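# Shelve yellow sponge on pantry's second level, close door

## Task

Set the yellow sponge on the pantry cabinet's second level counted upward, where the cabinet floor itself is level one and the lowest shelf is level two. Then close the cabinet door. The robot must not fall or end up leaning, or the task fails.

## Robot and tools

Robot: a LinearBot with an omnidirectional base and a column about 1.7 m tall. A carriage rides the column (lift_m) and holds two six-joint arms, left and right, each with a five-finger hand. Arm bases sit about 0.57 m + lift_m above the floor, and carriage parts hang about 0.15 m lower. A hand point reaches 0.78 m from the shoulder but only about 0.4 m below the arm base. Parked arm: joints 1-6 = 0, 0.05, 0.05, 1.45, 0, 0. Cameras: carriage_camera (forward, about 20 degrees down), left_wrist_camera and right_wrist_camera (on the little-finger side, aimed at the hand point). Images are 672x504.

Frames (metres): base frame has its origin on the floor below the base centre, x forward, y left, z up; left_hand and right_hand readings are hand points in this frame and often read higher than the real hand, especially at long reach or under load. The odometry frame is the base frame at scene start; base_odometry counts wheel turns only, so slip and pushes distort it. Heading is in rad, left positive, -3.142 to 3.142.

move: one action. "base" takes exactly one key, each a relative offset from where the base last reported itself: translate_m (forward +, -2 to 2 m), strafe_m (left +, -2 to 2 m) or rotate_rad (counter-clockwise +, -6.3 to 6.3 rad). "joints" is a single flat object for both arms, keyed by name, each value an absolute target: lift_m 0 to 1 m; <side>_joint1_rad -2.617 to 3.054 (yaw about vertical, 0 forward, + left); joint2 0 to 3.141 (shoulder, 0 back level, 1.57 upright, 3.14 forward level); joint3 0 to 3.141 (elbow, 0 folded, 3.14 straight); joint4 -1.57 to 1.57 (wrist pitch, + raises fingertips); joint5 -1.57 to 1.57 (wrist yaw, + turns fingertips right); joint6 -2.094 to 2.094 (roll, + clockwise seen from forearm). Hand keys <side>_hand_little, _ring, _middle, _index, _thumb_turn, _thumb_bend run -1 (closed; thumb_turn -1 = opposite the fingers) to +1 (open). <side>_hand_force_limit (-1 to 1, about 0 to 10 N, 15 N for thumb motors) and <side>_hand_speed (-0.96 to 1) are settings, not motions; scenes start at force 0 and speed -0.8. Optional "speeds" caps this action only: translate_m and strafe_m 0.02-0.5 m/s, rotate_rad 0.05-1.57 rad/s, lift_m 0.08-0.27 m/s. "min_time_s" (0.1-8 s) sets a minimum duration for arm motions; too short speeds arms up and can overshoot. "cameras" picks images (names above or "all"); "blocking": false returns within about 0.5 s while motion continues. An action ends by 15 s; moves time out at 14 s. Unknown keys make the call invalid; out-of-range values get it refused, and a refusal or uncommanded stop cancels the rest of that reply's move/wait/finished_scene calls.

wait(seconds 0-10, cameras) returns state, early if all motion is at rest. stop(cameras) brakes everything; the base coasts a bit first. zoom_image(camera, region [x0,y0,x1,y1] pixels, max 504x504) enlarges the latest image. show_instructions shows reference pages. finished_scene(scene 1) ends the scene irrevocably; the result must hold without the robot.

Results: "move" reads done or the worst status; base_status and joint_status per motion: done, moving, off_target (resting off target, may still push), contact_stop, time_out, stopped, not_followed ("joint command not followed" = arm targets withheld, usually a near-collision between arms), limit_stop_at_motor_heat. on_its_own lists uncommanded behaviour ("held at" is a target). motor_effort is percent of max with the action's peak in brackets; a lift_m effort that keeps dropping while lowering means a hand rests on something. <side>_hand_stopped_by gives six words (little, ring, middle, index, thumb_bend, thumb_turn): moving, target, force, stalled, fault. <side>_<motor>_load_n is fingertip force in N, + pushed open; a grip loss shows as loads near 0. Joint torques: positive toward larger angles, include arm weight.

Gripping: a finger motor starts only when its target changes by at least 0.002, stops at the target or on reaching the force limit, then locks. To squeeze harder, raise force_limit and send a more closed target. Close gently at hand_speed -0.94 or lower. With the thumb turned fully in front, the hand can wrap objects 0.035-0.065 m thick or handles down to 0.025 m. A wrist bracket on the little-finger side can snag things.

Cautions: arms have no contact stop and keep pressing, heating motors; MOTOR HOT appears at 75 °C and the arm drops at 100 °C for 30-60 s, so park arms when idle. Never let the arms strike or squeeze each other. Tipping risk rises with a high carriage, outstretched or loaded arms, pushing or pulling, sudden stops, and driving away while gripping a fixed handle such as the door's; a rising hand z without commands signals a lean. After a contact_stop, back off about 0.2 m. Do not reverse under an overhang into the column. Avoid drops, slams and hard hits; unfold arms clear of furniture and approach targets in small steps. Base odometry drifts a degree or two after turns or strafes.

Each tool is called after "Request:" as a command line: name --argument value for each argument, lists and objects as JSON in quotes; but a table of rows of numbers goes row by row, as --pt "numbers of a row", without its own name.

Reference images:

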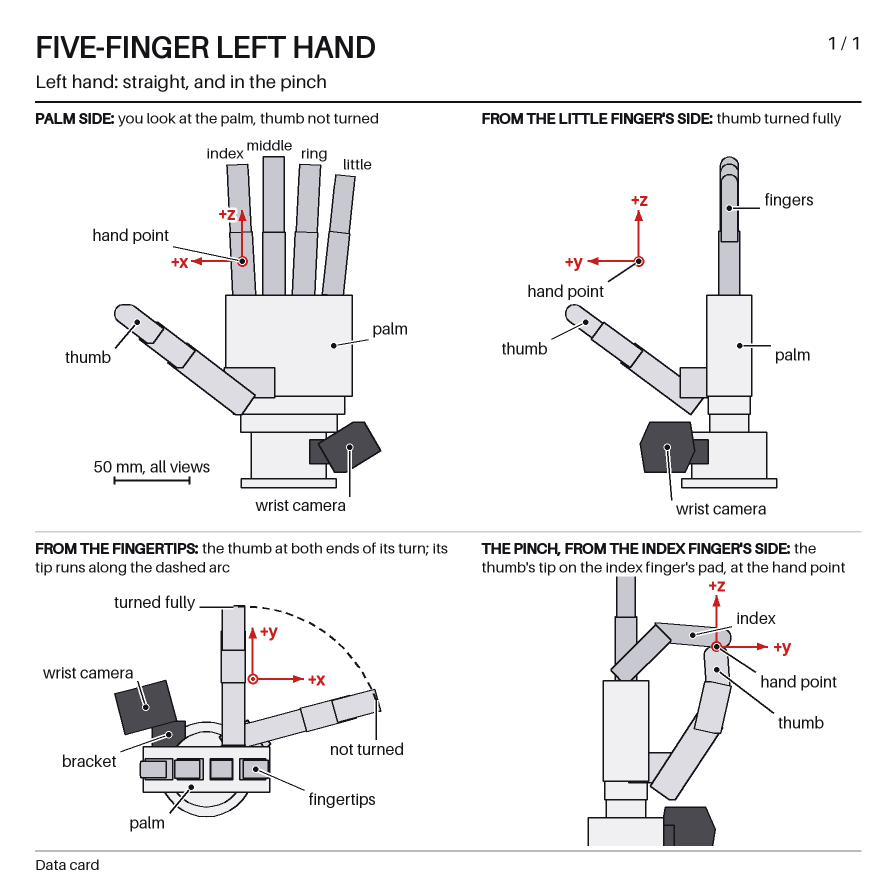

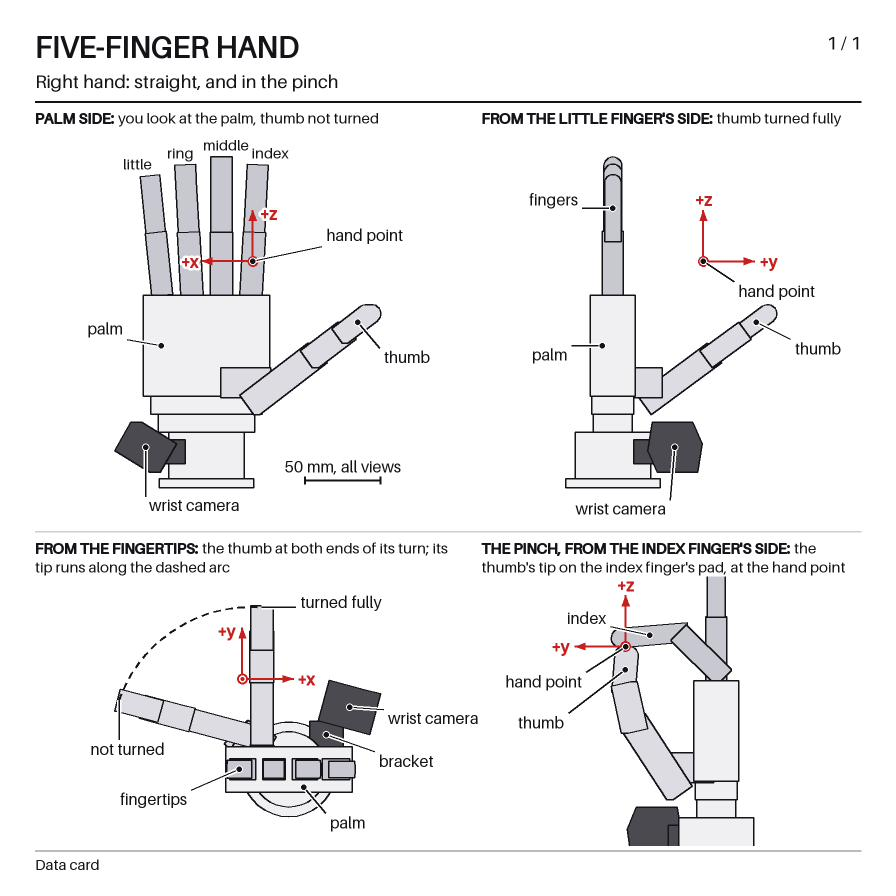

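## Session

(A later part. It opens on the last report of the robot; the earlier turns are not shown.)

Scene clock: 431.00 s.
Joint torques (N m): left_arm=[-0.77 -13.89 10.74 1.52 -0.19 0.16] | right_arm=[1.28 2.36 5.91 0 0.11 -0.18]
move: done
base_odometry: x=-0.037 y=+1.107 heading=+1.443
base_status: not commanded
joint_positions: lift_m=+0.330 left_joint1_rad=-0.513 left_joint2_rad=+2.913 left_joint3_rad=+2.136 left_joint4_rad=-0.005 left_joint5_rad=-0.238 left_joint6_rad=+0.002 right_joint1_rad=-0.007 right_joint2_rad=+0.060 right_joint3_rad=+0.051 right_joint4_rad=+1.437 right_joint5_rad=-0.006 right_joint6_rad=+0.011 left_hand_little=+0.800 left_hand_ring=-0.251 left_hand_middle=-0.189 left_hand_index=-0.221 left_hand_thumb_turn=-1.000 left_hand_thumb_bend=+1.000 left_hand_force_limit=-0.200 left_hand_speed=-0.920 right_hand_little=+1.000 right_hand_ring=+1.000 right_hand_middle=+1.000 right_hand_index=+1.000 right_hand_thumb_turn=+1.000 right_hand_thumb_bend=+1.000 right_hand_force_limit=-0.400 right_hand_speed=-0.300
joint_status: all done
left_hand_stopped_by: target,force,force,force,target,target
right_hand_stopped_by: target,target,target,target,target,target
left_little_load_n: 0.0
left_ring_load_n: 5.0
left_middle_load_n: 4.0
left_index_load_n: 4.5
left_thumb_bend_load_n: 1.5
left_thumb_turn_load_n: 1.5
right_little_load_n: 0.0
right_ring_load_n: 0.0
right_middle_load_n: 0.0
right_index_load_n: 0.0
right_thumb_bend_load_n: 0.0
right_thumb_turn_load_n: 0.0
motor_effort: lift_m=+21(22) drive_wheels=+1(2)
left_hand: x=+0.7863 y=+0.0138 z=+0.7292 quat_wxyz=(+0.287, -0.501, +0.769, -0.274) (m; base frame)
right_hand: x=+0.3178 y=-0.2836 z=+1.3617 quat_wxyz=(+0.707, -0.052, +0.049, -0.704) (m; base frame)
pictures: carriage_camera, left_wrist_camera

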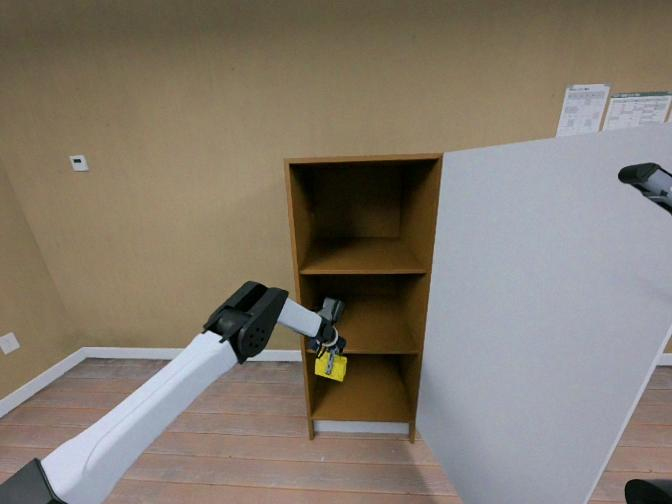

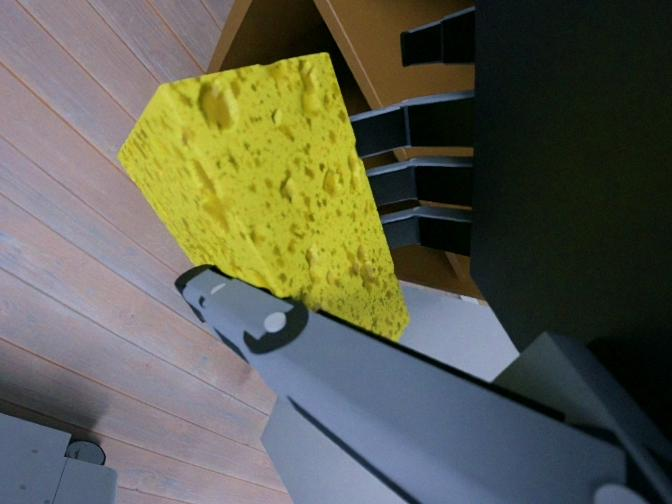

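Request:
move --joints '{"left_joint1_rad": -0.65, "left_joint5_rad": -0.33}' --min_time_s 1.5

Request:
move --base '{"translate_m": 0.2}' --speeds '{"translate_m": 0.15}' --cameras '["left_wrist_camera", "carriage_camera"]'

Request:
zoom_image --camera "carriage_camera" --region '[240, 240, 480, 500]'

Scene clock: 437.50 s.
Joint torques (N m): left_arm=[-0.42 -13.76 10.81 1.5 -0.25 0.14] | right_arm=[1.29 2.35 5.87 0 0.13 -0.19]
move: done
base_odometry: x=-0.037 y=+1.107 heading=+1.443
base_status: not commanded
joint_positions: lift_m=+0.330 left_joint1_rad=-0.644 left_joint2_rad=+2.913 left_joint3_rad=+2.136 left_joint4_rad=-0.005 left_joint5_rad=-0.318 left_joint6_rad=+0.002 right_joint1_rad=-0.007 right_joint2_rad=+0.060 right_joint3_rad=+0.051 right_joint4_rad=+1.437 right_joint5_rad=-0.006 right_joint6_rad=+0.011 left_hand_little=+0.800 left_hand_ring=-0.251 left_hand_middle=-0.189 left_hand_index=-0.221 left_hand_thumb_turn=-1.000 left_hand_thumb_bend=+1.000 left_hand_force_limit=-0.200 left_hand_speed=-0.920 right_hand_little=+1.000 right_hand_ring=+1.000 right_hand_middle=+1.000 right_hand_index=+1.000 right_hand_thumb_turn=+1.000 right_hand_thumb_bend=+1.000 right_hand_force_limit=-0.400 right_hand_speed=-0.300
joint_status: all done
left_hand_stopped_by: target,force,force,force,target,target
right_hand_stopped_by: target,target,target,target,target,target
left_little_load_n: 0.0
left_ring_load_n: 4.5
left_middle_load_n: 4.0
left_index_load_n: 4.5
left_thumb_bend_load_n: 1.0
left_thumb_turn_load_n: 1.5
right_little_load_n: 0.0
right_ring_load_n: 0.0
right_middle_load_n: 0.0
right_index_load_n: -0.5
right_thumb_bend_load_n: 0.0
right_thumb_turn_load_n: 0.0
motor_effort: lift_m=+21(22) drive_wheels=+2(2)
left_hand: x=+0.7505 y=-0.0443 z=+0.7305 quat_wxyz=(+0.301, -0.461, +0.789, -0.274) (m; base frame)
right_hand: x=+0.3178 y=-0.2836 z=+1.3617 quat_wxyz=(+0.707, -0.052, +0.049, -0.704) (m; base frame)
pictures: none

Scene clock: 439.73 s.
Joint torques (N m): left_arm=[-0.51 -13.72 10.61 1.54 -0.24 0.11] | right_arm=[1.33 2.29 5.91 -0.05 0.11 -0.17]
move: done
base_odometry: x=-0.011 y=+1.305 heading=+1.442
base_status: done
joint_positions: lift_m=+0.330 left_joint1_rad=-0.645 left_joint2_rad=+2.913 left_joint3_rad=+2.136 left_joint4_rad=-0.008 left_joint5_rad=-0.320 left_joint6_rad=+0.002 right_joint1_rad=-0.007 right_joint2_rad=+0.060 right_joint3_rad=+0.051 right_joint4_rad=+1.441 right_joint5_rad=-0.006 right_joint6_rad=+0.011 left_hand_little=+0.800 left_hand_ring=-0.251 left_hand_middle=-0.189 left_hand_index=-0.221 left_hand_thumb_turn=-1.000 left_hand_thumb_bend=+1.000 left_hand_force_limit=-0.200 left_hand_speed=-0.920 right_hand_little=+1.000 right_hand_ring=+1.000 right_hand_middle=+1.000 right_hand_index=+1.000 right_hand_thumb_turn=+1.000 right_hand_thumb_bend=+1.000 right_hand_force_limit=-0.400 right_hand_speed=-0.300
joint_status: not commanded
left_hand_stopped_by: target,force,force,force,target,target
right_hand_stopped_by: target,target,target,target,target,target
left_little_load_n: 0.0
left_ring_load_n: 4.5
left_middle_load_n: 4.0
left_index_load_n: 4.5
left_thumb_bend_load_n: 1.0
left_thumb_turn_load_n: 1.5
right_little_load_n: -0.5
right_ring_load_n: 0.0
right_middle_load_n: 0.0
right_index_load_n: 0.0
right_thumb_bend_load_n: 0.0
right_thumb_turn_load_n: 0.0
motor_effort: lift_m=+20(22) drive_wheels=-1(11)
left_hand: x=+0.7494 y=-0.0444 z=+0.7301 quat_wxyz=(+0.301, -0.461, +0.789, -0.272) (m; base frame)
right_hand: x=+0.3168 y=-0.2836 z=+1.3621 quat_wxyz=(+0.707, -0.051, +0.048, -0.704) (m; base frame)
pictures: carriage_camera, left_wrist_camera

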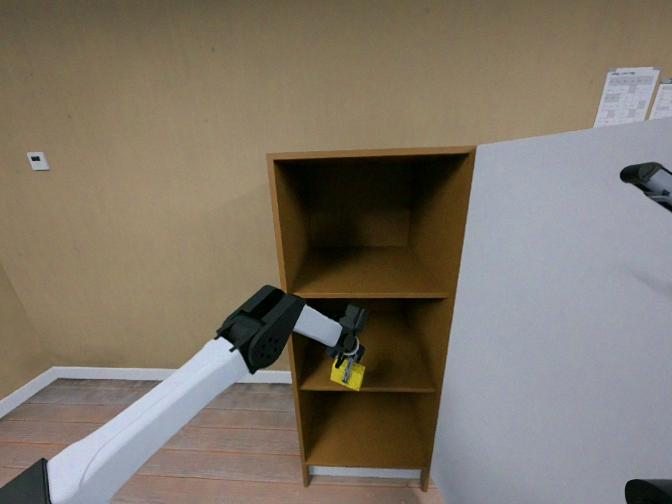

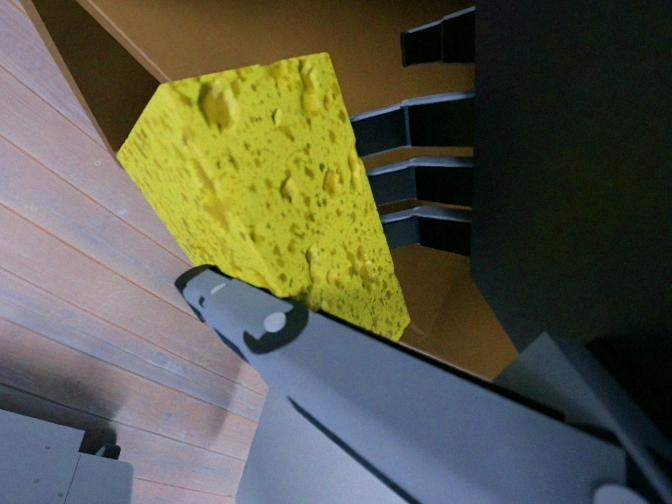

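Scaled by 1.938 from the camera's 672x504 image, which has a finer 960x720 frame.

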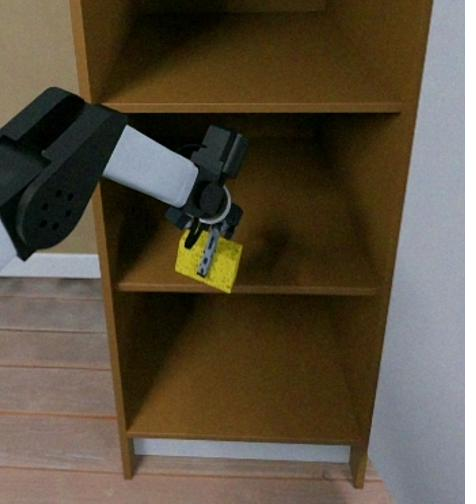

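Request:
move --joints '{"left_joint4_rad": 0.30, "left_joint6_rad": -0.12, "lift_m": 0.28}' --min_time_s 1.5 --cameras '["left_wrist_camera", "carriage_camera"]'

Request:
zoom_image --camera "carriage_camera" --region '[240, 220, 480, 480]'

Scene clock: 453.43 s.
Joint torques (N m): left_arm=[-0.31 -15.79 9.89 2.13 -0.17 0.07] | right_arm=[1.28 2.47 5.97 -0.05 0.11 -0.17]
move: done
base_odometry: x=-0.011 y=+1.305 heading=+1.442
base_status: not commanded
joint_positions: lift_m=+0.280 left_joint1_rad=-0.645 left_joint2_rad=+2.929 left_joint3_rad=+2.147 left_joint4_rad=+0.285 left_joint5_rad=-0.321 left_joint6_rad=-0.107 right_joint1_rad=-0.007 right_joint2_rad=+0.059 right_joint3_rad=+0.050 right_joint4_rad=+1.441 right_joint5_rad=-0.006 right_joint6_rad=+0.011 left_hand_little=+0.800 left_hand_ring=-0.251 left_hand_middle=-0.189 left_hand_index=-0.221 left_hand_thumb_turn=-1.000 left_hand_thumb_bend=+1.000 left_hand_force_limit=-0.200 left_hand_speed=-0.920 right_hand_little=+1.000 right_hand_ring=+1.000 right_hand_middle=+1.000 right_hand_index=+1.000 right_hand_thumb_turn=+1.000 right_hand_thumb_bend=+1.000 right_hand_force_limit=-0.400 right_hand_speed=-0.300
joint_status: all done
left_hand_stopped_by: target,force,force,force,target,target
right_hand_stopped_by: target,target,target,target,target,target
left_little_load_n: 0.0
left_ring_load_n: 5.0
left_middle_load_n: 4.0
left_index_load_n: 4.5
left_thumb_bend_load_n: 1.0
left_thumb_turn_load_n: 1.5
right_little_load_n: 0.0
right_ring_load_n: 0.0
right_middle_load_n: 0.0
right_index_load_n: 0.0
right_thumb_bend_load_n: 0.0
right_thumb_turn_load_n: 0.0
motor_effort: lift_m=+21(24) drive_wheels=-1(1)
left_hand: x=+0.7967 y=-0.0874 z=+0.7280 quat_wxyz=(+0.327, -0.490, +0.697, -0.408) (m; base frame)
right_hand: x=+0.3166 y=-0.2836 z=+1.3117 quat_wxyz=(+0.707, -0.050, +0.047, -0.704) (m; base frame)
pictures: carriage_camera, left_wrist_camera

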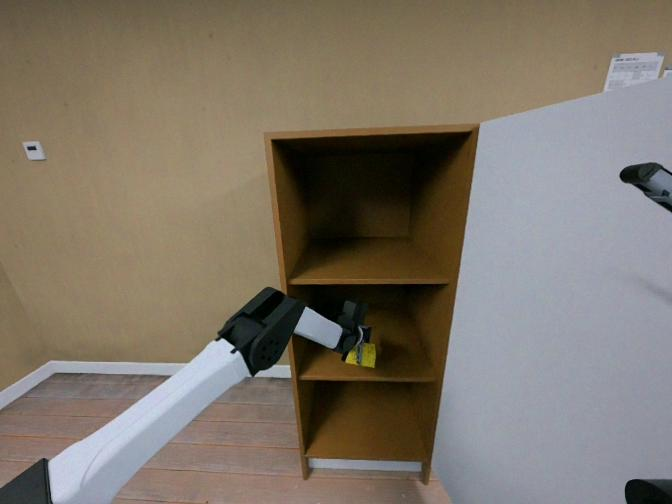

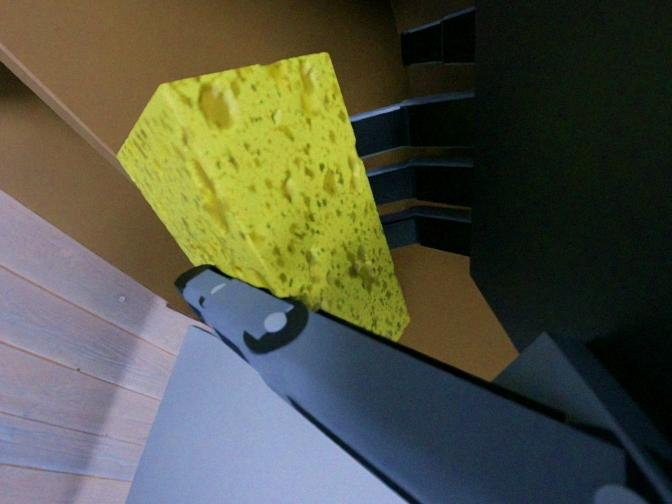

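Scaled by 1.938 from the camera's 672x504 image, which has a finer 960x720 frame.

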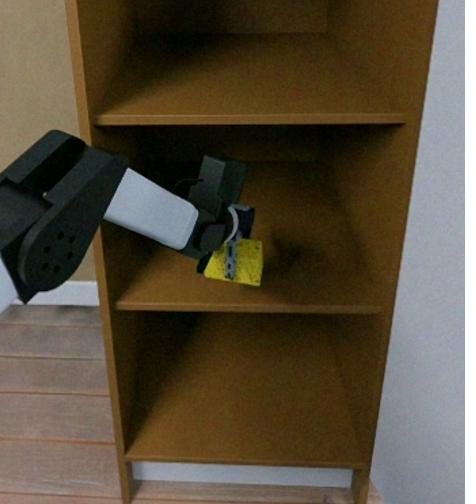

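Request:
move --joints '{"lift_m": 0.24}'

Request:
move --base '{"translate_m": 0.08}' --speeds '{"translate_m": 0.1}' --cameras '["left_wrist_camera", "carriage_camera"]'

Request:
zoom_image --camera "carriage_camera" --region '[260, 240, 460, 440]'

Scene clock: 457.73 s.
Joint torques (N m): left_arm=[-0.4 -16.28 10.19 2.15 -0.14 0.06] | right_arm=[1.31 2.48 5.98 -0.05 0.13 -0.17]
move: done
base_odometry: x=-0.011 y=+1.305 heading=+1.442
base_status: not commanded
joint_positions: lift_m=+0.240 left_joint1_rad=-0.645 left_joint2_rad=+2.932 left_joint3_rad=+2.148 left_joint4_rad=+0.295 left_joint5_rad=-0.322 left_joint6_rad=-0.108 right_joint1_rad=-0.007 right_joint2_rad=+0.058 right_joint3_rad=+0.050 right_joint4_rad=+1.441 right_joint5_rad=-0.006 right_joint6_rad=+0.011 left_hand_little=+0.800 left_hand_ring=-0.251 left_hand_middle=-0.189 left_hand_index=-0.221 left_hand_thumb_turn=-1.000 left_hand_thumb_bend=+1.000 left_hand_force_limit=-0.200 left_hand_speed=-0.920 right_hand_little=+1.000 right_hand_ring=+1.000 right_hand_middle=+1.000 right_hand_index=+1.000 right_hand_thumb_turn=+1.000 right_hand_thumb_bend=+1.000 right_hand_force_limit=-0.400 right_hand_speed=-0.300
joint_status: all done
left_hand_stopped_by: target,force,force,force,target,target
right_hand_stopped_by: target,target,target,target,target,target
left_little_load_n: 0.0
left_ring_load_n: 4.5
left_middle_load_n: 4.0
left_index_load_n: 4.5
left_thumb_bend_load_n: 1.5
left_thumb_turn_load_n: 1.5
right_little_load_n: 0.0
right_ring_load_n: 0.0
right_middle_load_n: 0.0
right_index_load_n: 0.0
right_thumb_bend_load_n: 0.0
right_thumb_turn_load_n: 0.0
motor_effort: lift_m=+22(24) drive_wheels=-1(4)
left_hand: x=+0.7977 y=-0.0881 z=+0.6884 quat_wxyz=(+0.328, -0.490, +0.695, -0.412) (m; base frame)
right_hand: x=+0.3165 y=-0.2836 z=+1.2716 quat_wxyz=(+0.707, -0.050, +0.047, -0.704) (m; base frame)
pictures: none

Scene clock: 459.23 s.
Joint torques (N m): left_arm=[-0.29 -16.12 10.04 2.08 -0.14 0.06] | right_arm=[1.29 2.47 6.08 -0.07 0.11 -0.18]
move: done
base_odometry: x=-0.001 y=+1.385 heading=+1.442
base_status: done
joint_positions: lift_m=+0.240 left_joint1_rad=-0.648 left_joint2_rad=+2.932 left_joint3_rad=+2.148 left_joint4_rad=+0.295 left_joint5_rad=-0.322 left_joint6_rad=-0.108 right_joint1_rad=-0.007 right_joint2_rad=+0.058 right_joint3_rad=+0.050 right_joint4_rad=+1.443 right_joint5_rad=-0.006 right_joint6_rad=+0.011 left_hand_little=+0.800 left_hand_ring=-0.251 left_hand_middle=-0.189 left_hand_index=-0.221 left_hand_thumb_turn=-1.000 left_hand_thumb_bend=+1.000 left_hand_force_limit=-0.200 left_hand_speed=-0.920 right_hand_little=+1.000 right_hand_ring=+1.000 right_hand_middle=+1.000 right_hand_index=+1.000 right_hand_thumb_turn=+1.000 right_hand_thumb_bend=+1.000 right_hand_force_limit=-0.400 right_hand_speed=-0.300
joint_status: not commanded
left_hand_stopped_by: target,force,force,force,target,target
right_hand_stopped_by: target,target,target,target,target,target
left_little_load_n: 0.0
left_ring_load_n: 4.5
left_middle_load_n: 4.0
left_index_load_n: 4.0
left_thumb_bend_load_n: 1.0
left_thumb_turn_load_n: 1.0
right_little_load_n: 0.0
right_ring_load_n: 0.0
right_middle_load_n: 0.0
right_index_load_n: 0.0
right_thumb_bend_load_n: 0.0
right_thumb_turn_load_n: 0.0
motor_effort: lift_m=+23(23) drive_wheels=-1(14)
left_hand: x=+0.7969 y=-0.0894 z=+0.6885 quat_wxyz=(+0.328, -0.489, +0.696, -0.412) (m; base frame)
right_hand: x=+0.3161 y=-0.2836 z=+1.2717 quat_wxyz=(+0.707, -0.050, +0.047, -0.704) (m; base frame)
pictures: carriage_camera, left_wrist_camera

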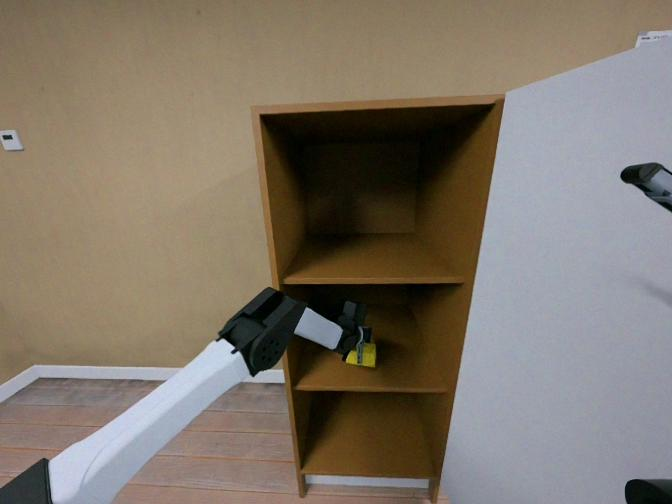

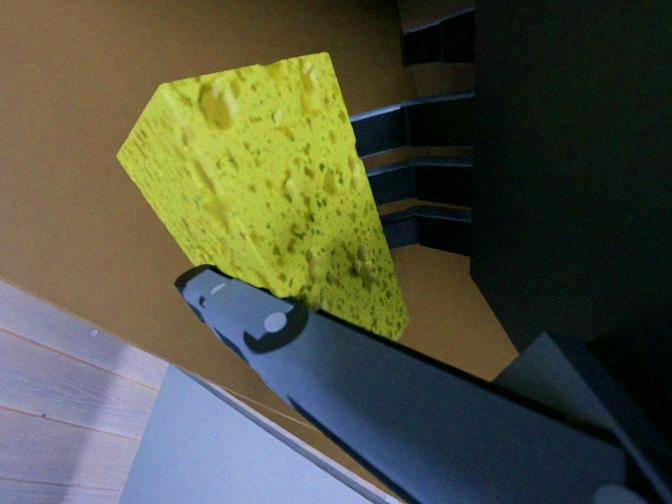

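Scaled by 2.520 from the camera's 672x504 image, which has a finer 960x720 frame.

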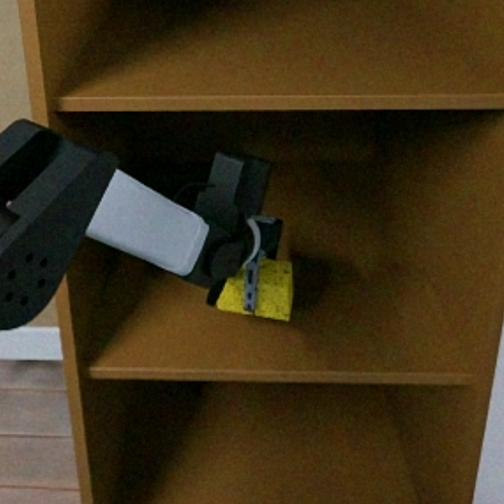

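Request:
move --base '{"translate_m": 0.07}' --speeds '{"translate_m": 0.1}'

Request:
move --joints '{"lift_m": 0.222}' --speeds '{"lift_m": 0.08}' --cameras '["left_wrist_camera", "carriage_camera"]'

Request:
zoom_image --camera "carriage_camera" --region '[260, 240, 460, 440]'

Scene clock: 463.20 s.
Joint torques (N m): left_arm=[-0.08 -16.03 9.8 2.04 -0.17 0.03] | right_arm=[1.31 2.65 5.93 -0.02 0.12 -0.18]
move: done
base_odometry: x=+0.009 y=+1.454 heading=+1.442
base_status: done
joint_positions: lift_m=+0.240 left_joint1_rad=-0.648 left_joint2_rad=+2.932 left_joint3_rad=+2.148 left_joint4_rad=+0.295 left_joint5_rad=-0.323 left_joint6_rad=-0.108 right_joint1_rad=-0.007 right_joint2_rad=+0.058 right_joint3_rad=+0.050 right_joint4_rad=+1.444 right_joint5_rad=-0.006 right_joint6_rad=+0.011 left_hand_little=+0.800 left_hand_ring=-0.251 left_hand_middle=-0.189 left_hand_index=-0.221 left_hand_thumb_turn=-1.000 left_hand_thumb_bend=+1.000 left_hand_force_limit=-0.200 left_hand_speed=-0.920 right_hand_little=+1.000 right_hand_ring=+1.000 right_hand_middle=+1.000 right_hand_index=+1.000 right_hand_thumb_turn=+1.000 right_hand_thumb_bend=+1.000 right_hand_force_limit=-0.400 right_hand_speed=-0.300
joint_status: not commanded
left_hand_stopped_by: target,force,force,force,target,target
right_hand_stopped_by: target,target,target,target,target,target
left_little_load_n: 0.0
left_ring_load_n: 4.5
left_middle_load_n: 4.0
left_index_load_n: 4.5
left_thumb_bend_load_n: 1.0
left_thumb_turn_load_n: 1.0
right_little_load_n: 0.0
right_ring_load_n: 0.0
right_middle_load_n: 0.0
right_index_load_n: 0.0
right_thumb_bend_load_n: 0.0
right_thumb_turn_load_n: 0.0
motor_effort: lift_m=+22(24) drive_wheels=-1(14)
left_hand: x=+0.7968 y=-0.0895 z=+0.6885 quat_wxyz=(+0.328, -0.489, +0.696, -0.412) (m; base frame)
right_hand: x=+0.3158 y=-0.2836 z=+1.2718 quat_wxyz=(+0.707, -0.049, +0.046, -0.704) (m; base frame)
pictures: none

Scene clock: 463.83 s.
Joint torques (N m): left_arm=[0.05 -16.03 10 2.02 -0.16 0.05] | right_arm=[1.35 2.65 6 -0.09 0.12 -0.19]
move: done
base_odometry: x=+0.009 y=+1.454 heading=+1.442
base_status: not commanded
joint_positions: lift_m=+0.222 left_joint1_rad=-0.648 left_joint2_rad=+2.932 left_joint3_rad=+2.148 left_joint4_rad=+0.298 left_joint5_rad=-0.323 left_joint6_rad=-0.108 right_joint1_rad=-0.007 right_joint2_rad=+0.058 right_joint3_rad=+0.050 right_joint4_rad=+1.444 right_joint5_rad=-0.006 right_joint6_rad=+0.011 left_hand_little=+0.800 left_hand_ring=-0.251 left_hand_middle=-0.189 left_hand_index=-0.221 left_hand_thumb_turn=-1.000 left_hand_thumb_bend=+1.000 left_hand_force_limit=-0.200 left_hand_speed=-0.920 right_hand_little=+1.000 right_hand_ring=+1.000 right_hand_middle=+1.000 right_hand_index=+1.000 right_hand_thumb_turn=+1.000 right_hand_thumb_bend=+1.000 right_hand_force_limit=-0.400 right_hand_speed=-0.300
joint_status: all done
left_hand_stopped_by: target,force,force,force,target,target
right_hand_stopped_by: target,target,target,target,target,target
left_little_load_n: 0.0
left_ring_load_n: 5.0
left_middle_load_n: 4.0
left_index_load_n: 4.5
left_thumb_bend_load_n: 1.0
left_thumb_turn_load_n: 1.0
right_little_load_n: 0.0
right_ring_load_n: 0.0
right_middle_load_n: 0.0
right_index_load_n: 0.0
right_thumb_bend_load_n: 0.0
right_thumb_turn_load_n: 0.0
motor_effort: lift_m=+21(24) drive_wheels=-1(1)
left_hand: x=+0.7972 y=-0.0898 z=+0.6712 quat_wxyz=(+0.328, -0.489, +0.695, -0.413) (m; base frame)
right_hand: x=+0.3157 y=-0.2836 z=+1.2539 quat_wxyz=(+0.707, -0.049, +0.046, -0.704) (m; base frame)
pictures: carriage_camera, left_wrist_camera

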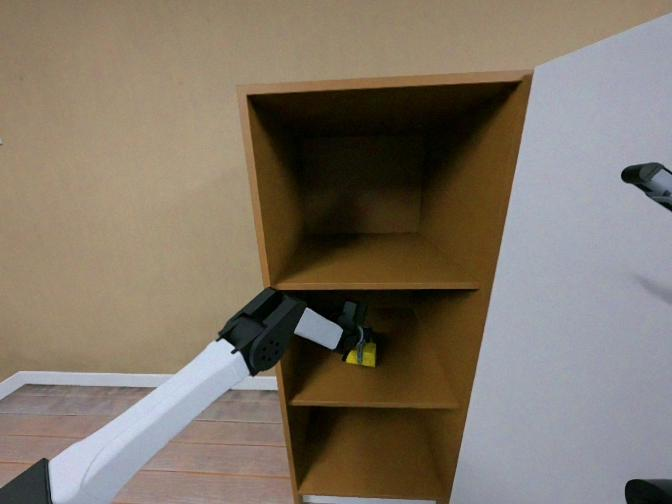

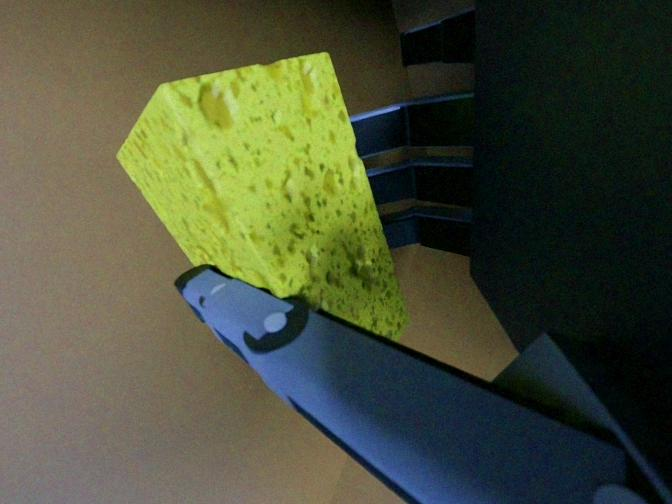

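Scaled by 2.520 from the camera's 672x504 image, which has a finer 960x720 frame.

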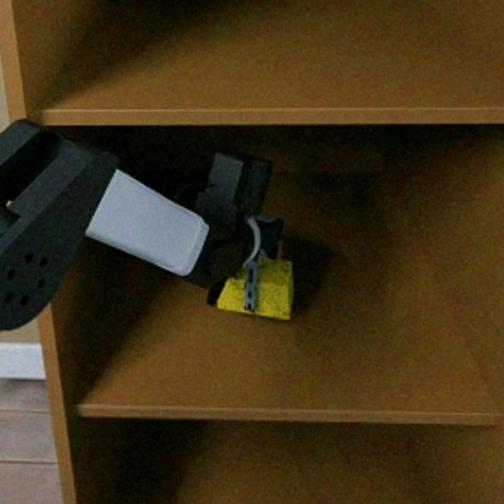

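Request:
move --joints '{"lift_m": 0.212}' --speeds '{"lift_m": 0.08}'

Request:
move --joints '{"lift_m": 0.204}' --speeds '{"lift_m": 0.08}' --cameras '["left_wrist_camera", "carriage_camera"]'

Request:
zoom_image --camera "carriage_camera" --region '[300, 290, 420, 410]'

Scene clock: 466.60 s.
Joint torques (N m): left_arm=[-0.28 -16.4 9.8 1.98 -0.17 0.04] | right_arm=[1.36 2.51 5.91 -0.05 0.12 -0.18]
move: done
base_odometry: x=+0.009 y=+1.454 heading=+1.442
base_status: not commanded
joint_positions: lift_m=+0.212 left_joint1_rad=-0.648 left_joint2_rad=+2.934 left_joint3_rad=+2.148 left_joint4_rad=+0.299 left_joint5_rad=-0.323 left_joint6_rad=-0.108 right_joint1_rad=-0.007 right_joint2_rad=+0.058 right_joint3_rad=+0.050 right_joint4_rad=+1.445 right_joint5_rad=-0.006 right_joint6_rad=+0.011 left_hand_little=+0.800 left_hand_ring=-0.251 left_hand_middle=-0.189 left_hand_index=-0.221 left_hand_thumb_turn=-1.000 left_hand_thumb_bend=+1.000 left_hand_force_limit=-0.200 left_hand_speed=-0.920 right_hand_little=+1.000 right_hand_ring=+1.000 right_hand_middle=+1.000 right_hand_index=+1.000 right_hand_thumb_turn=+1.000 right_hand_thumb_bend=+1.000 right_hand_force_limit=-0.400 right_hand_speed=-0.300
joint_status: all done
left_hand_stopped_by: target,force,force,force,target,target
right_hand_stopped_by: target,target,target,target,target,target
left_little_load_n: 0.0
left_ring_load_n: 4.5
left_middle_load_n: 3.5
left_index_load_n: 4.5
left_thumb_bend_load_n: 1.0
left_thumb_turn_load_n: 1.0
right_little_load_n: 0.0
right_ring_load_n: 0.0
right_middle_load_n: -0.5
right_index_load_n: 0.0
right_thumb_bend_load_n: 0.0
right_thumb_turn_load_n: 0.0
motor_effort: lift_m=+23(24) drive_wheels=+0(4)
left_hand: x=+0.7971 y=-0.0897 z=+0.6605 quat_wxyz=(+0.328, -0.489, +0.695, -0.413) (m; base frame)
right_hand: x=+0.3157 y=-0.2836 z=+1.2439 quat_wxyz=(+0.707, -0.049, +0.046, -0.704) (m; base frame)
pictures: none

Scene clock: 467.20 s.
Joint torques (N m): left_arm=[-0.12 -16.55 9.76 2.02 -0.14 0.04] | right_arm=[1.26 2.45 6.04 -0.07 0.12 -0.18]
move: done
base_odometry: x=+0.009 y=+1.454 heading=+1.442
base_status: not commanded
joint_positions: lift_m=+0.204 left_joint1_rad=-0.648 left_joint2_rad=+2.935 left_joint3_rad=+2.150 left_joint4_rad=+0.299 left_joint5_rad=-0.323 left_joint6_rad=-0.108 right_joint1_rad=-0.007 right_joint2_rad=+0.058 right_joint3_rad=+0.049 right_joint4_rad=+1.445 right_joint5_rad=-0.006 right_joint6_rad=+0.011 left_hand_little=+0.800 left_hand_ring=-0.251 left_hand_middle=-0.189 left_hand_index=-0.221 left_hand_thumb_turn=-1.000 left_hand_thumb_bend=+1.000 left_hand_force_limit=-0.200 left_hand_speed=-0.920 right_hand_little=+1.000 right_hand_ring=+1.000 right_hand_middle=+1.000 right_hand_index=+1.000 right_hand_thumb_turn=+1.000 right_hand_thumb_bend=+1.000 right_hand_force_limit=-0.400 right_hand_speed=-0.300
joint_status: all done
left_hand_stopped_by: target,force,force,force,target,target
right_hand_stopped_by: target,target,target,target,target,target
left_little_load_n: 0.0
left_ring_load_n: 5.0
left_middle_load_n: 3.5
left_index_load_n: 4.5
left_thumb_bend_load_n: 1.0
left_thumb_turn_load_n: 1.5
right_little_load_n: 0.0
right_ring_load_n: 0.0
right_middle_load_n: 0.0
right_index_load_n: 0.0
right_thumb_bend_load_n: 0.0
right_thumb_turn_load_n: 0.0
motor_effort: lift_m=+20(23) drive_wheels=+0(4)
left_hand: x=+0.7973 y=-0.0899 z=+0.6523 quat_wxyz=(+0.328, -0.489, +0.695, -0.413) (m; base frame)
right_hand: x=+0.3157 y=-0.2836 z=+1.2358 quat_wxyz=(+0.707, -0.049, +0.046, -0.704) (m; base frame)
pictures: carriage_camera, left_wrist_camera

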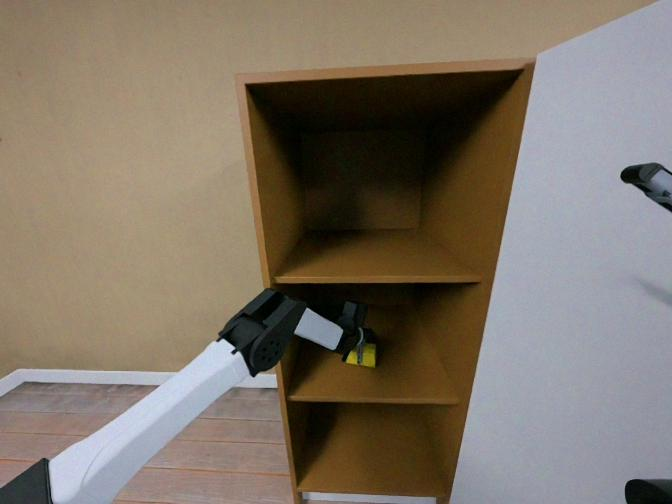

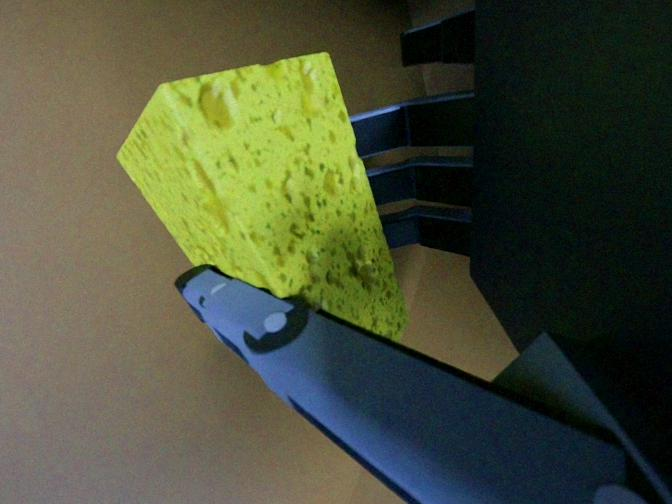

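Scaled by 4.200 from the camera's 672x504 image, which has a finer 960x720 frame.

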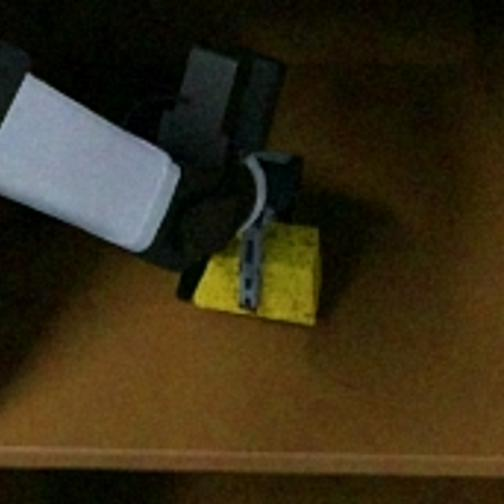

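Request:
move --joints '{"lift_m": 0.197}' --speeds '{"lift_m": 0.08}'

Request:
move --joints '{"lift_m": 0.19}' --speeds '{"lift_m": 0.08}' --cameras '["left_wrist_camera", "carriage_camera"]'

Scene clock: 470.03 s.
Joint torques (N m): left_arm=[-0.08 -16.61 9.83 2 -0.15 0.06] | right_arm=[1.26 2.39 5.96 -0.12 0.12 -0.17]
move: done
base_odometry: x=+0.009 y=+1.454 heading=+1.442
base_status: not commanded
joint_positions: lift_m=+0.197 left_joint1_rad=-0.648 left_joint2_rad=+2.936 left_joint3_rad=+2.150 left_joint4_rad=+0.298 left_joint5_rad=-0.323 left_joint6_rad=-0.108 right_joint1_rad=-0.007 right_joint2_rad=+0.058 right_joint3_rad=+0.049 right_joint4_rad=+1.446 right_joint5_rad=-0.006 right_joint6_rad=+0.011 left_hand_little=+0.800 left_hand_ring=-0.251 left_hand_middle=-0.189 left_hand_index=-0.221 left_hand_thumb_turn=-1.000 left_hand_thumb_bend=+1.000 left_hand_force_limit=-0.200 left_hand_speed=-0.920 right_hand_little=+1.000 right_hand_ring=+1.000 right_hand_middle=+1.000 right_hand_index=+1.000 right_hand_thumb_turn=+1.000 right_hand_thumb_bend=+1.000 right_hand_force_limit=-0.400 right_hand_speed=-0.300
joint_status: all done
left_hand_stopped_by: target,force,force,force,target,target
right_hand_stopped_by: target,target,target,target,target,target
left_little_load_n: 0.0
left_ring_load_n: 4.5
left_middle_load_n: 4.0
left_index_load_n: 4.5
left_thumb_bend_load_n: 1.0
left_thumb_turn_load_n: 1.5
right_little_load_n: 0.0
right_ring_load_n: 0.0
right_middle_load_n: 0.0
right_index_load_n: 0.0
right_thumb_bend_load_n: 0.0
right_thumb_turn_load_n: 0.0
motor_effort: lift_m=+21(24) drive_wheels=+0(4)
left_hand: x=+0.7970 y=-0.0897 z=+0.6446 quat_wxyz=(+0.328, -0.489, +0.695, -0.413) (m; base frame)
right_hand: x=+0.3155 y=-0.2836 z=+1.2289 quat_wxyz=(+0.707, -0.049, +0.046, -0.704) (m; base frame)
pictures: none

Scene clock: 470.63 s.
Joint torques (N m): left_arm=[-0.21 -16.64 9.47 2.08 -0.13 0.02] | right_arm=[1.35 2.48 5.97 -0.09 0.13 -0.18]
move: done
base_odometry: x=+0.009 y=+1.454 heading=+1.442
base_status: not commanded
joint_positions: lift_m=+0.190 left_joint1_rad=-0.648 left_joint2_rad=+2.937 left_joint3_rad=+2.151 left_joint4_rad=+0.299 left_joint5_rad=-0.323 left_joint6_rad=-0.108 right_joint1_rad=-0.007 right_joint2_rad=+0.058 right_joint3_rad=+0.049 right_joint4_rad=+1.447 right_joint5_rad=-0.006 right_joint6_rad=+0.011 left_hand_little=+0.800 left_hand_ring=-0.251 left_hand_middle=-0.189 left_hand_index=-0.221 left_hand_thumb_turn=-1.000 left_hand_thumb_bend=+1.000 left_hand_force_limit=-0.200 left_hand_speed=-0.920 right_hand_little=+1.000 right_hand_ring=+1.000 right_hand_middle=+1.000 right_hand_index=+1.000 right_hand_thumb_turn=+1.000 right_hand_thumb_bend=+1.000 right_hand_force_limit=-0.400 right_hand_speed=-0.300
joint_status: all done
left_hand_stopped_by: target,force,force,force,target,target
right_hand_stopped_by: target,target,target,target,target,target
left_little_load_n: 0.0
left_ring_load_n: 5.0
left_middle_load_n: 4.0
left_index_load_n: 4.5
left_thumb_bend_load_n: 1.0
left_thumb_turn_load_n: 1.5
right_little_load_n: 0.0
right_ring_load_n: 0.0
right_middle_load_n: 0.0
right_index_load_n: 0.0
right_thumb_bend_load_n: 0.0
right_thumb_turn_load_n: 0.0
motor_effort: lift_m=+21(27) drive_wheels=+0(4)
left_hand: x=+0.7973 y=-0.0899 z=+0.6377 quat_wxyz=(+0.328, -0.489, +0.695, -0.413) (m; base frame)
right_hand: x=+0.3153 y=-0.2836 z=+1.2220 quat_wxyz=(+0.707, -0.049, +0.045, -0.704) (m; base frame)
pictures: carriage_camera, left_wrist_camera

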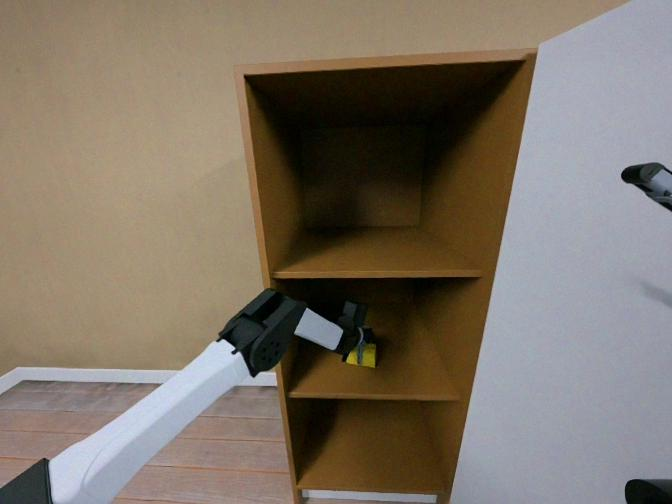

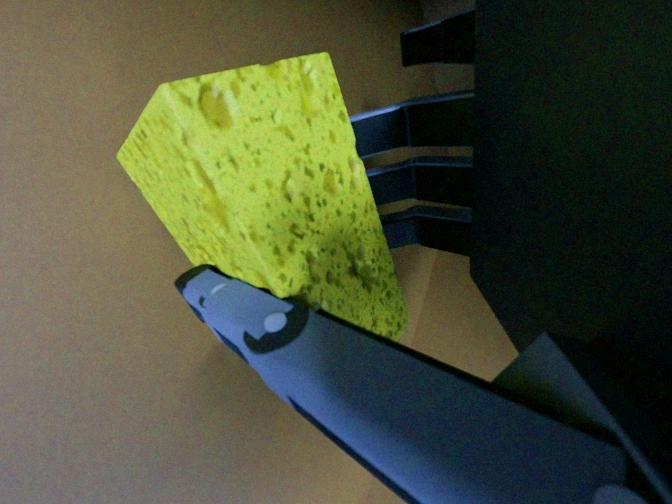

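Request:
zoom_image --camera "carriage_camera" --region '[300, 290, 420, 410]'

Request:
move --joints '{"lift_m": 0.183}' --speeds '{"lift_m": 0.08}'

Request:
move --joints '{"lift_m": 0.176}' --speeds '{"lift_m": 0.08}' --cameras '["left_wrist_camera", "carriage_camera"]'

Scaled by 4.200 from the camera's 672x504 image, which has a finer 960x720 frame.

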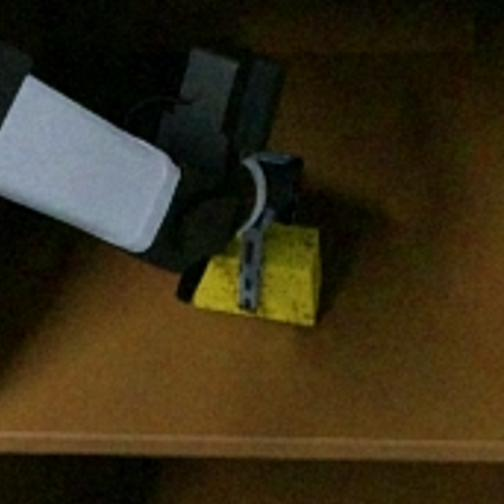

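Scene clock: 472.80 s.
Joint torques (N m): left_arm=[-0.25 -16.64 9.43 2.01 -0.14 0.05] | right_arm=[1.25 2.28 5.98 -0.13 0.13 -0.17]
move: done
base_odometry: x=+0.009 y=+1.454 heading=+1.442
base_status: not commanded
joint_positions: lift_m=+0.183 left_joint1_rad=-0.648 left_joint2_rad=+2.937 left_joint3_rad=+2.151 left_joint4_rad=+0.304 left_joint5_rad=-0.323 left_joint6_rad=-0.108 right_joint1_rad=-0.007 right_joint2_rad=+0.058 right_joint3_rad=+0.049 right_joint4_rad=+1.447 right_joint5_rad=-0.006 right_joint6_rad=+0.011 left_hand_little=+0.800 left_hand_ring=-0.251 left_hand_middle=-0.189 left_hand_index=-0.221 left_hand_thumb_turn=-1.000 left_hand_thumb_bend=+1.000 left_hand_force_limit=-0.200 left_hand_speed=-0.920 right_hand_little=+1.000 right_hand_ring=+1.000 right_hand_middle=+1.000 right_hand_index=+1.000 right_hand_thumb_turn=+1.000 right_hand_thumb_bend=+1.000 right_hand_force_limit=-0.400 right_hand_speed=-0.300
joint_status: all done
left_hand_stopped_by: target,force,force,force,target,target
right_hand_stopped_by: target,target,target,target,target,target
left_little_load_n: 0.0
left_ring_load_n: 3.0
left_middle_load_n: 2.0
left_index_load_n: 3.0
left_thumb_bend_load_n: 1.0
left_thumb_turn_load_n: 2.0
right_little_load_n: -0.5
right_ring_load_n: 0.0
right_middle_load_n: 0.0
right_index_load_n: -0.5
right_thumb_bend_load_n: 0.0
right_thumb_turn_load_n: 0.0
motor_effort: lift_m=+21(23) drive_wheels=+0(4)
left_hand: x=+0.7979 y=-0.0904 z=+0.6317 quat_wxyz=(+0.329, -0.489, +0.693, -0.415) (m; base frame)
right_hand: x=+0.3151 y=-0.2836 z=+1.2151 quat_wxyz=(+0.707, -0.048, +0.045, -0.704) (m; base frame)
pictures: none

Scene clock: 473.27 s.
Joint torques (N m): left_arm=[-0.23 -16.51 9.59 1.85 -0.13 0.05] | right_arm=[1.35 2.51 6.01 -0.11 0.11 -0.19]
move: done
base_odometry: x=+0.009 y=+1.454 heading=+1.442
base_status: not commanded
joint_positions: lift_m=+0.176 left_joint1_rad=-0.648 left_joint2_rad=+2.937 left_joint3_rad=+2.151 left_joint4_rad=+0.317 left_joint5_rad=-0.324 left_joint6_rad=-0.108 right_joint1_rad=-0.007 right_joint2_rad=+0.058 right_joint3_rad=+0.049 right_joint4_rad=+1.447 right_joint5_rad=-0.006 right_joint6_rad=+0.011 left_hand_little=+0.800 left_hand_ring=-0.251 left_hand_middle=-0.189 left_hand_index=-0.221 left_hand_thumb_turn=-1.000 left_hand_thumb_bend=+1.000 left_hand_force_limit=-0.200 left_hand_speed=-0.920 right_hand_little=+1.000 right_hand_ring=+1.000 right_hand_middle=+1.000 right_hand_index=+1.000 right_hand_thumb_turn=+1.000 right_hand_thumb_bend=+1.000 right_hand_force_limit=-0.400 right_hand_speed=-0.300
joint_status: all done
left_hand_stopped_by: target,force,force,force,target,target
right_hand_stopped_by: target,target,target,target,target,target
left_little_load_n: 0.0
left_ring_load_n: 3.0
left_middle_load_n: 1.5
left_index_load_n: 3.0
left_thumb_bend_load_n: 1.5
left_thumb_turn_load_n: 1.5
right_little_load_n: 0.0
right_ring_load_n: 0.0
right_middle_load_n: 0.0
right_index_load_n: 0.0
right_thumb_bend_load_n: 0.0
right_thumb_turn_load_n: 0.0
motor_effort: lift_m=+21(25) drive_wheels=+3(4)
left_hand: x=+0.7999 y=-0.0916 z=+0.6277 quat_wxyz=(+0.331, -0.488, +0.690, -0.420) (m; base frame)
right_hand: x=+0.3151 y=-0.2836 z=+1.2081 quat_wxyz=(+0.707, -0.048, +0.045, -0.704) (m; base frame)
pictures: carriage_camera, left_wrist_camera

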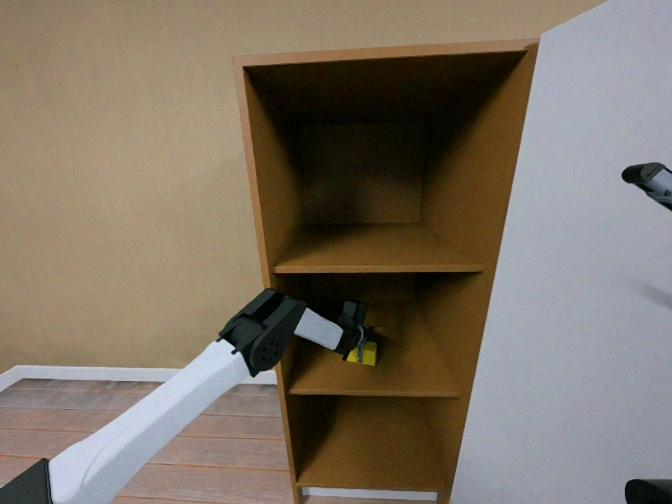

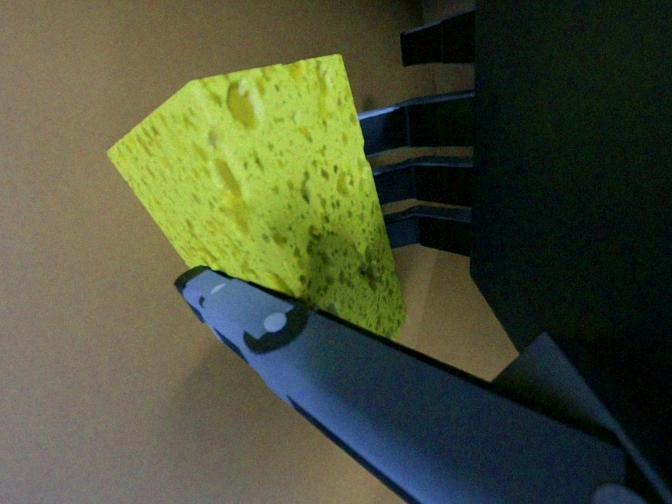

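Request:
move --joints '{"left_hand_speed": -0.85, "left_hand_index": 0.9, "left_hand_middle": 0.9, "left_hand_ring": 0.9, "left_hand_little": 0.9}' --cameras '["left_wrist_camera", "carriage_camera"]'

Request:
zoom_image --camera "carriage_camera" --region '[300, 290, 420, 410]'

Scene clock: 481.03 s.
Joint torques (N m): left_arm=[-0.23 -16.84 9.42 1.89 -0.11 0.02] | right_arm=[1.25 2.48 6.06 -0.11 0.12 -0.19]
move: done
base_odometry: x=+0.009 y=+1.454 heading=+1.442
base_status: not commanded
joint_positions: lift_m=+0.176 left_joint1_rad=-0.648 left_joint2_rad=+2.937 left_joint3_rad=+2.151 left_joint4_rad=+0.315 left_joint5_rad=-0.324 left_joint6_rad=-0.108 right_joint1_rad=-0.007 right_joint2_rad=+0.058 right_joint3_rad=+0.049 right_joint4_rad=+1.447 right_joint5_rad=-0.006 right_joint6_rad=+0.011 left_hand_little=+0.900 left_hand_ring=+0.900 left_hand_middle=+0.900 left_hand_index=+0.900 left_hand_thumb_turn=-1.000 left_hand_thumb_bend=+1.000 left_hand_force_limit=-0.200 left_hand_speed=-0.850 right_hand_little=+1.000 right_hand_ring=+1.000 right_hand_middle=+1.000 right_hand_index=+1.000 right_hand_thumb_turn=+1.000 right_hand_thumb_bend=+1.000 right_hand_force_limit=-0.400 right_hand_speed=-0.300
joint_status: all done
left_hand_stopped_by: target,target,target,target,target,target
right_hand_stopped_by: target,target,target,target,target,target
left_little_load_n: 0.0
left_ring_load_n: 0.0
left_middle_load_n: 0.0
left_index_load_n: 0.0
left_thumb_bend_load_n: 0.0
left_thumb_turn_load_n: 0.0
right_little_load_n: 0.0
right_ring_load_n: 0.0
right_middle_load_n: 0.0
right_index_load_n: 0.0
right_thumb_bend_load_n: 0.0
right_thumb_turn_load_n: 0.0
motor_effort: lift_m=+21(23) drive_wheels=+3(4)
left_hand: x=+0.7996 y=-0.0913 z=+0.6271 quat_wxyz=(+0.331, -0.488, +0.690, -0.419) (m; base frame)
right_hand: x=+0.3151 y=-0.2836 z=+1.2081 quat_wxyz=(+0.707, -0.048, +0.045, -0.704) (m; base frame)
pictures: carriage_camera, left_wrist_camera

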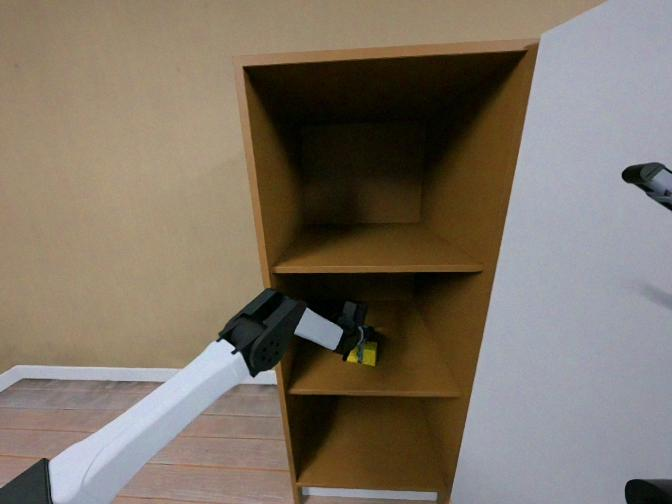

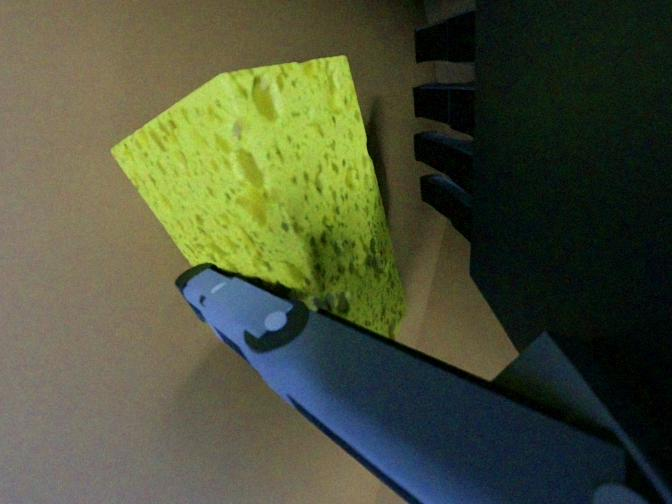

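Scaled by 4.200 from the camera's 672x504 image, which has a finer 960x720 frame.

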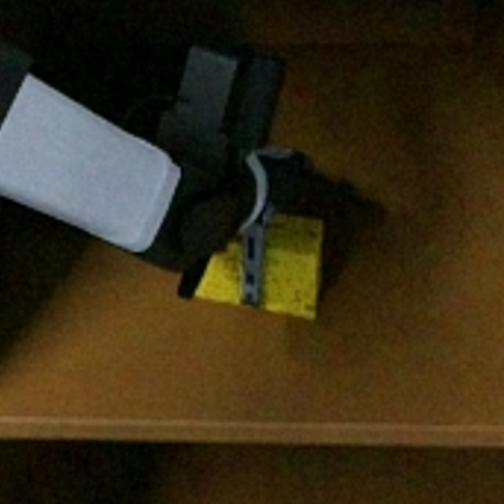

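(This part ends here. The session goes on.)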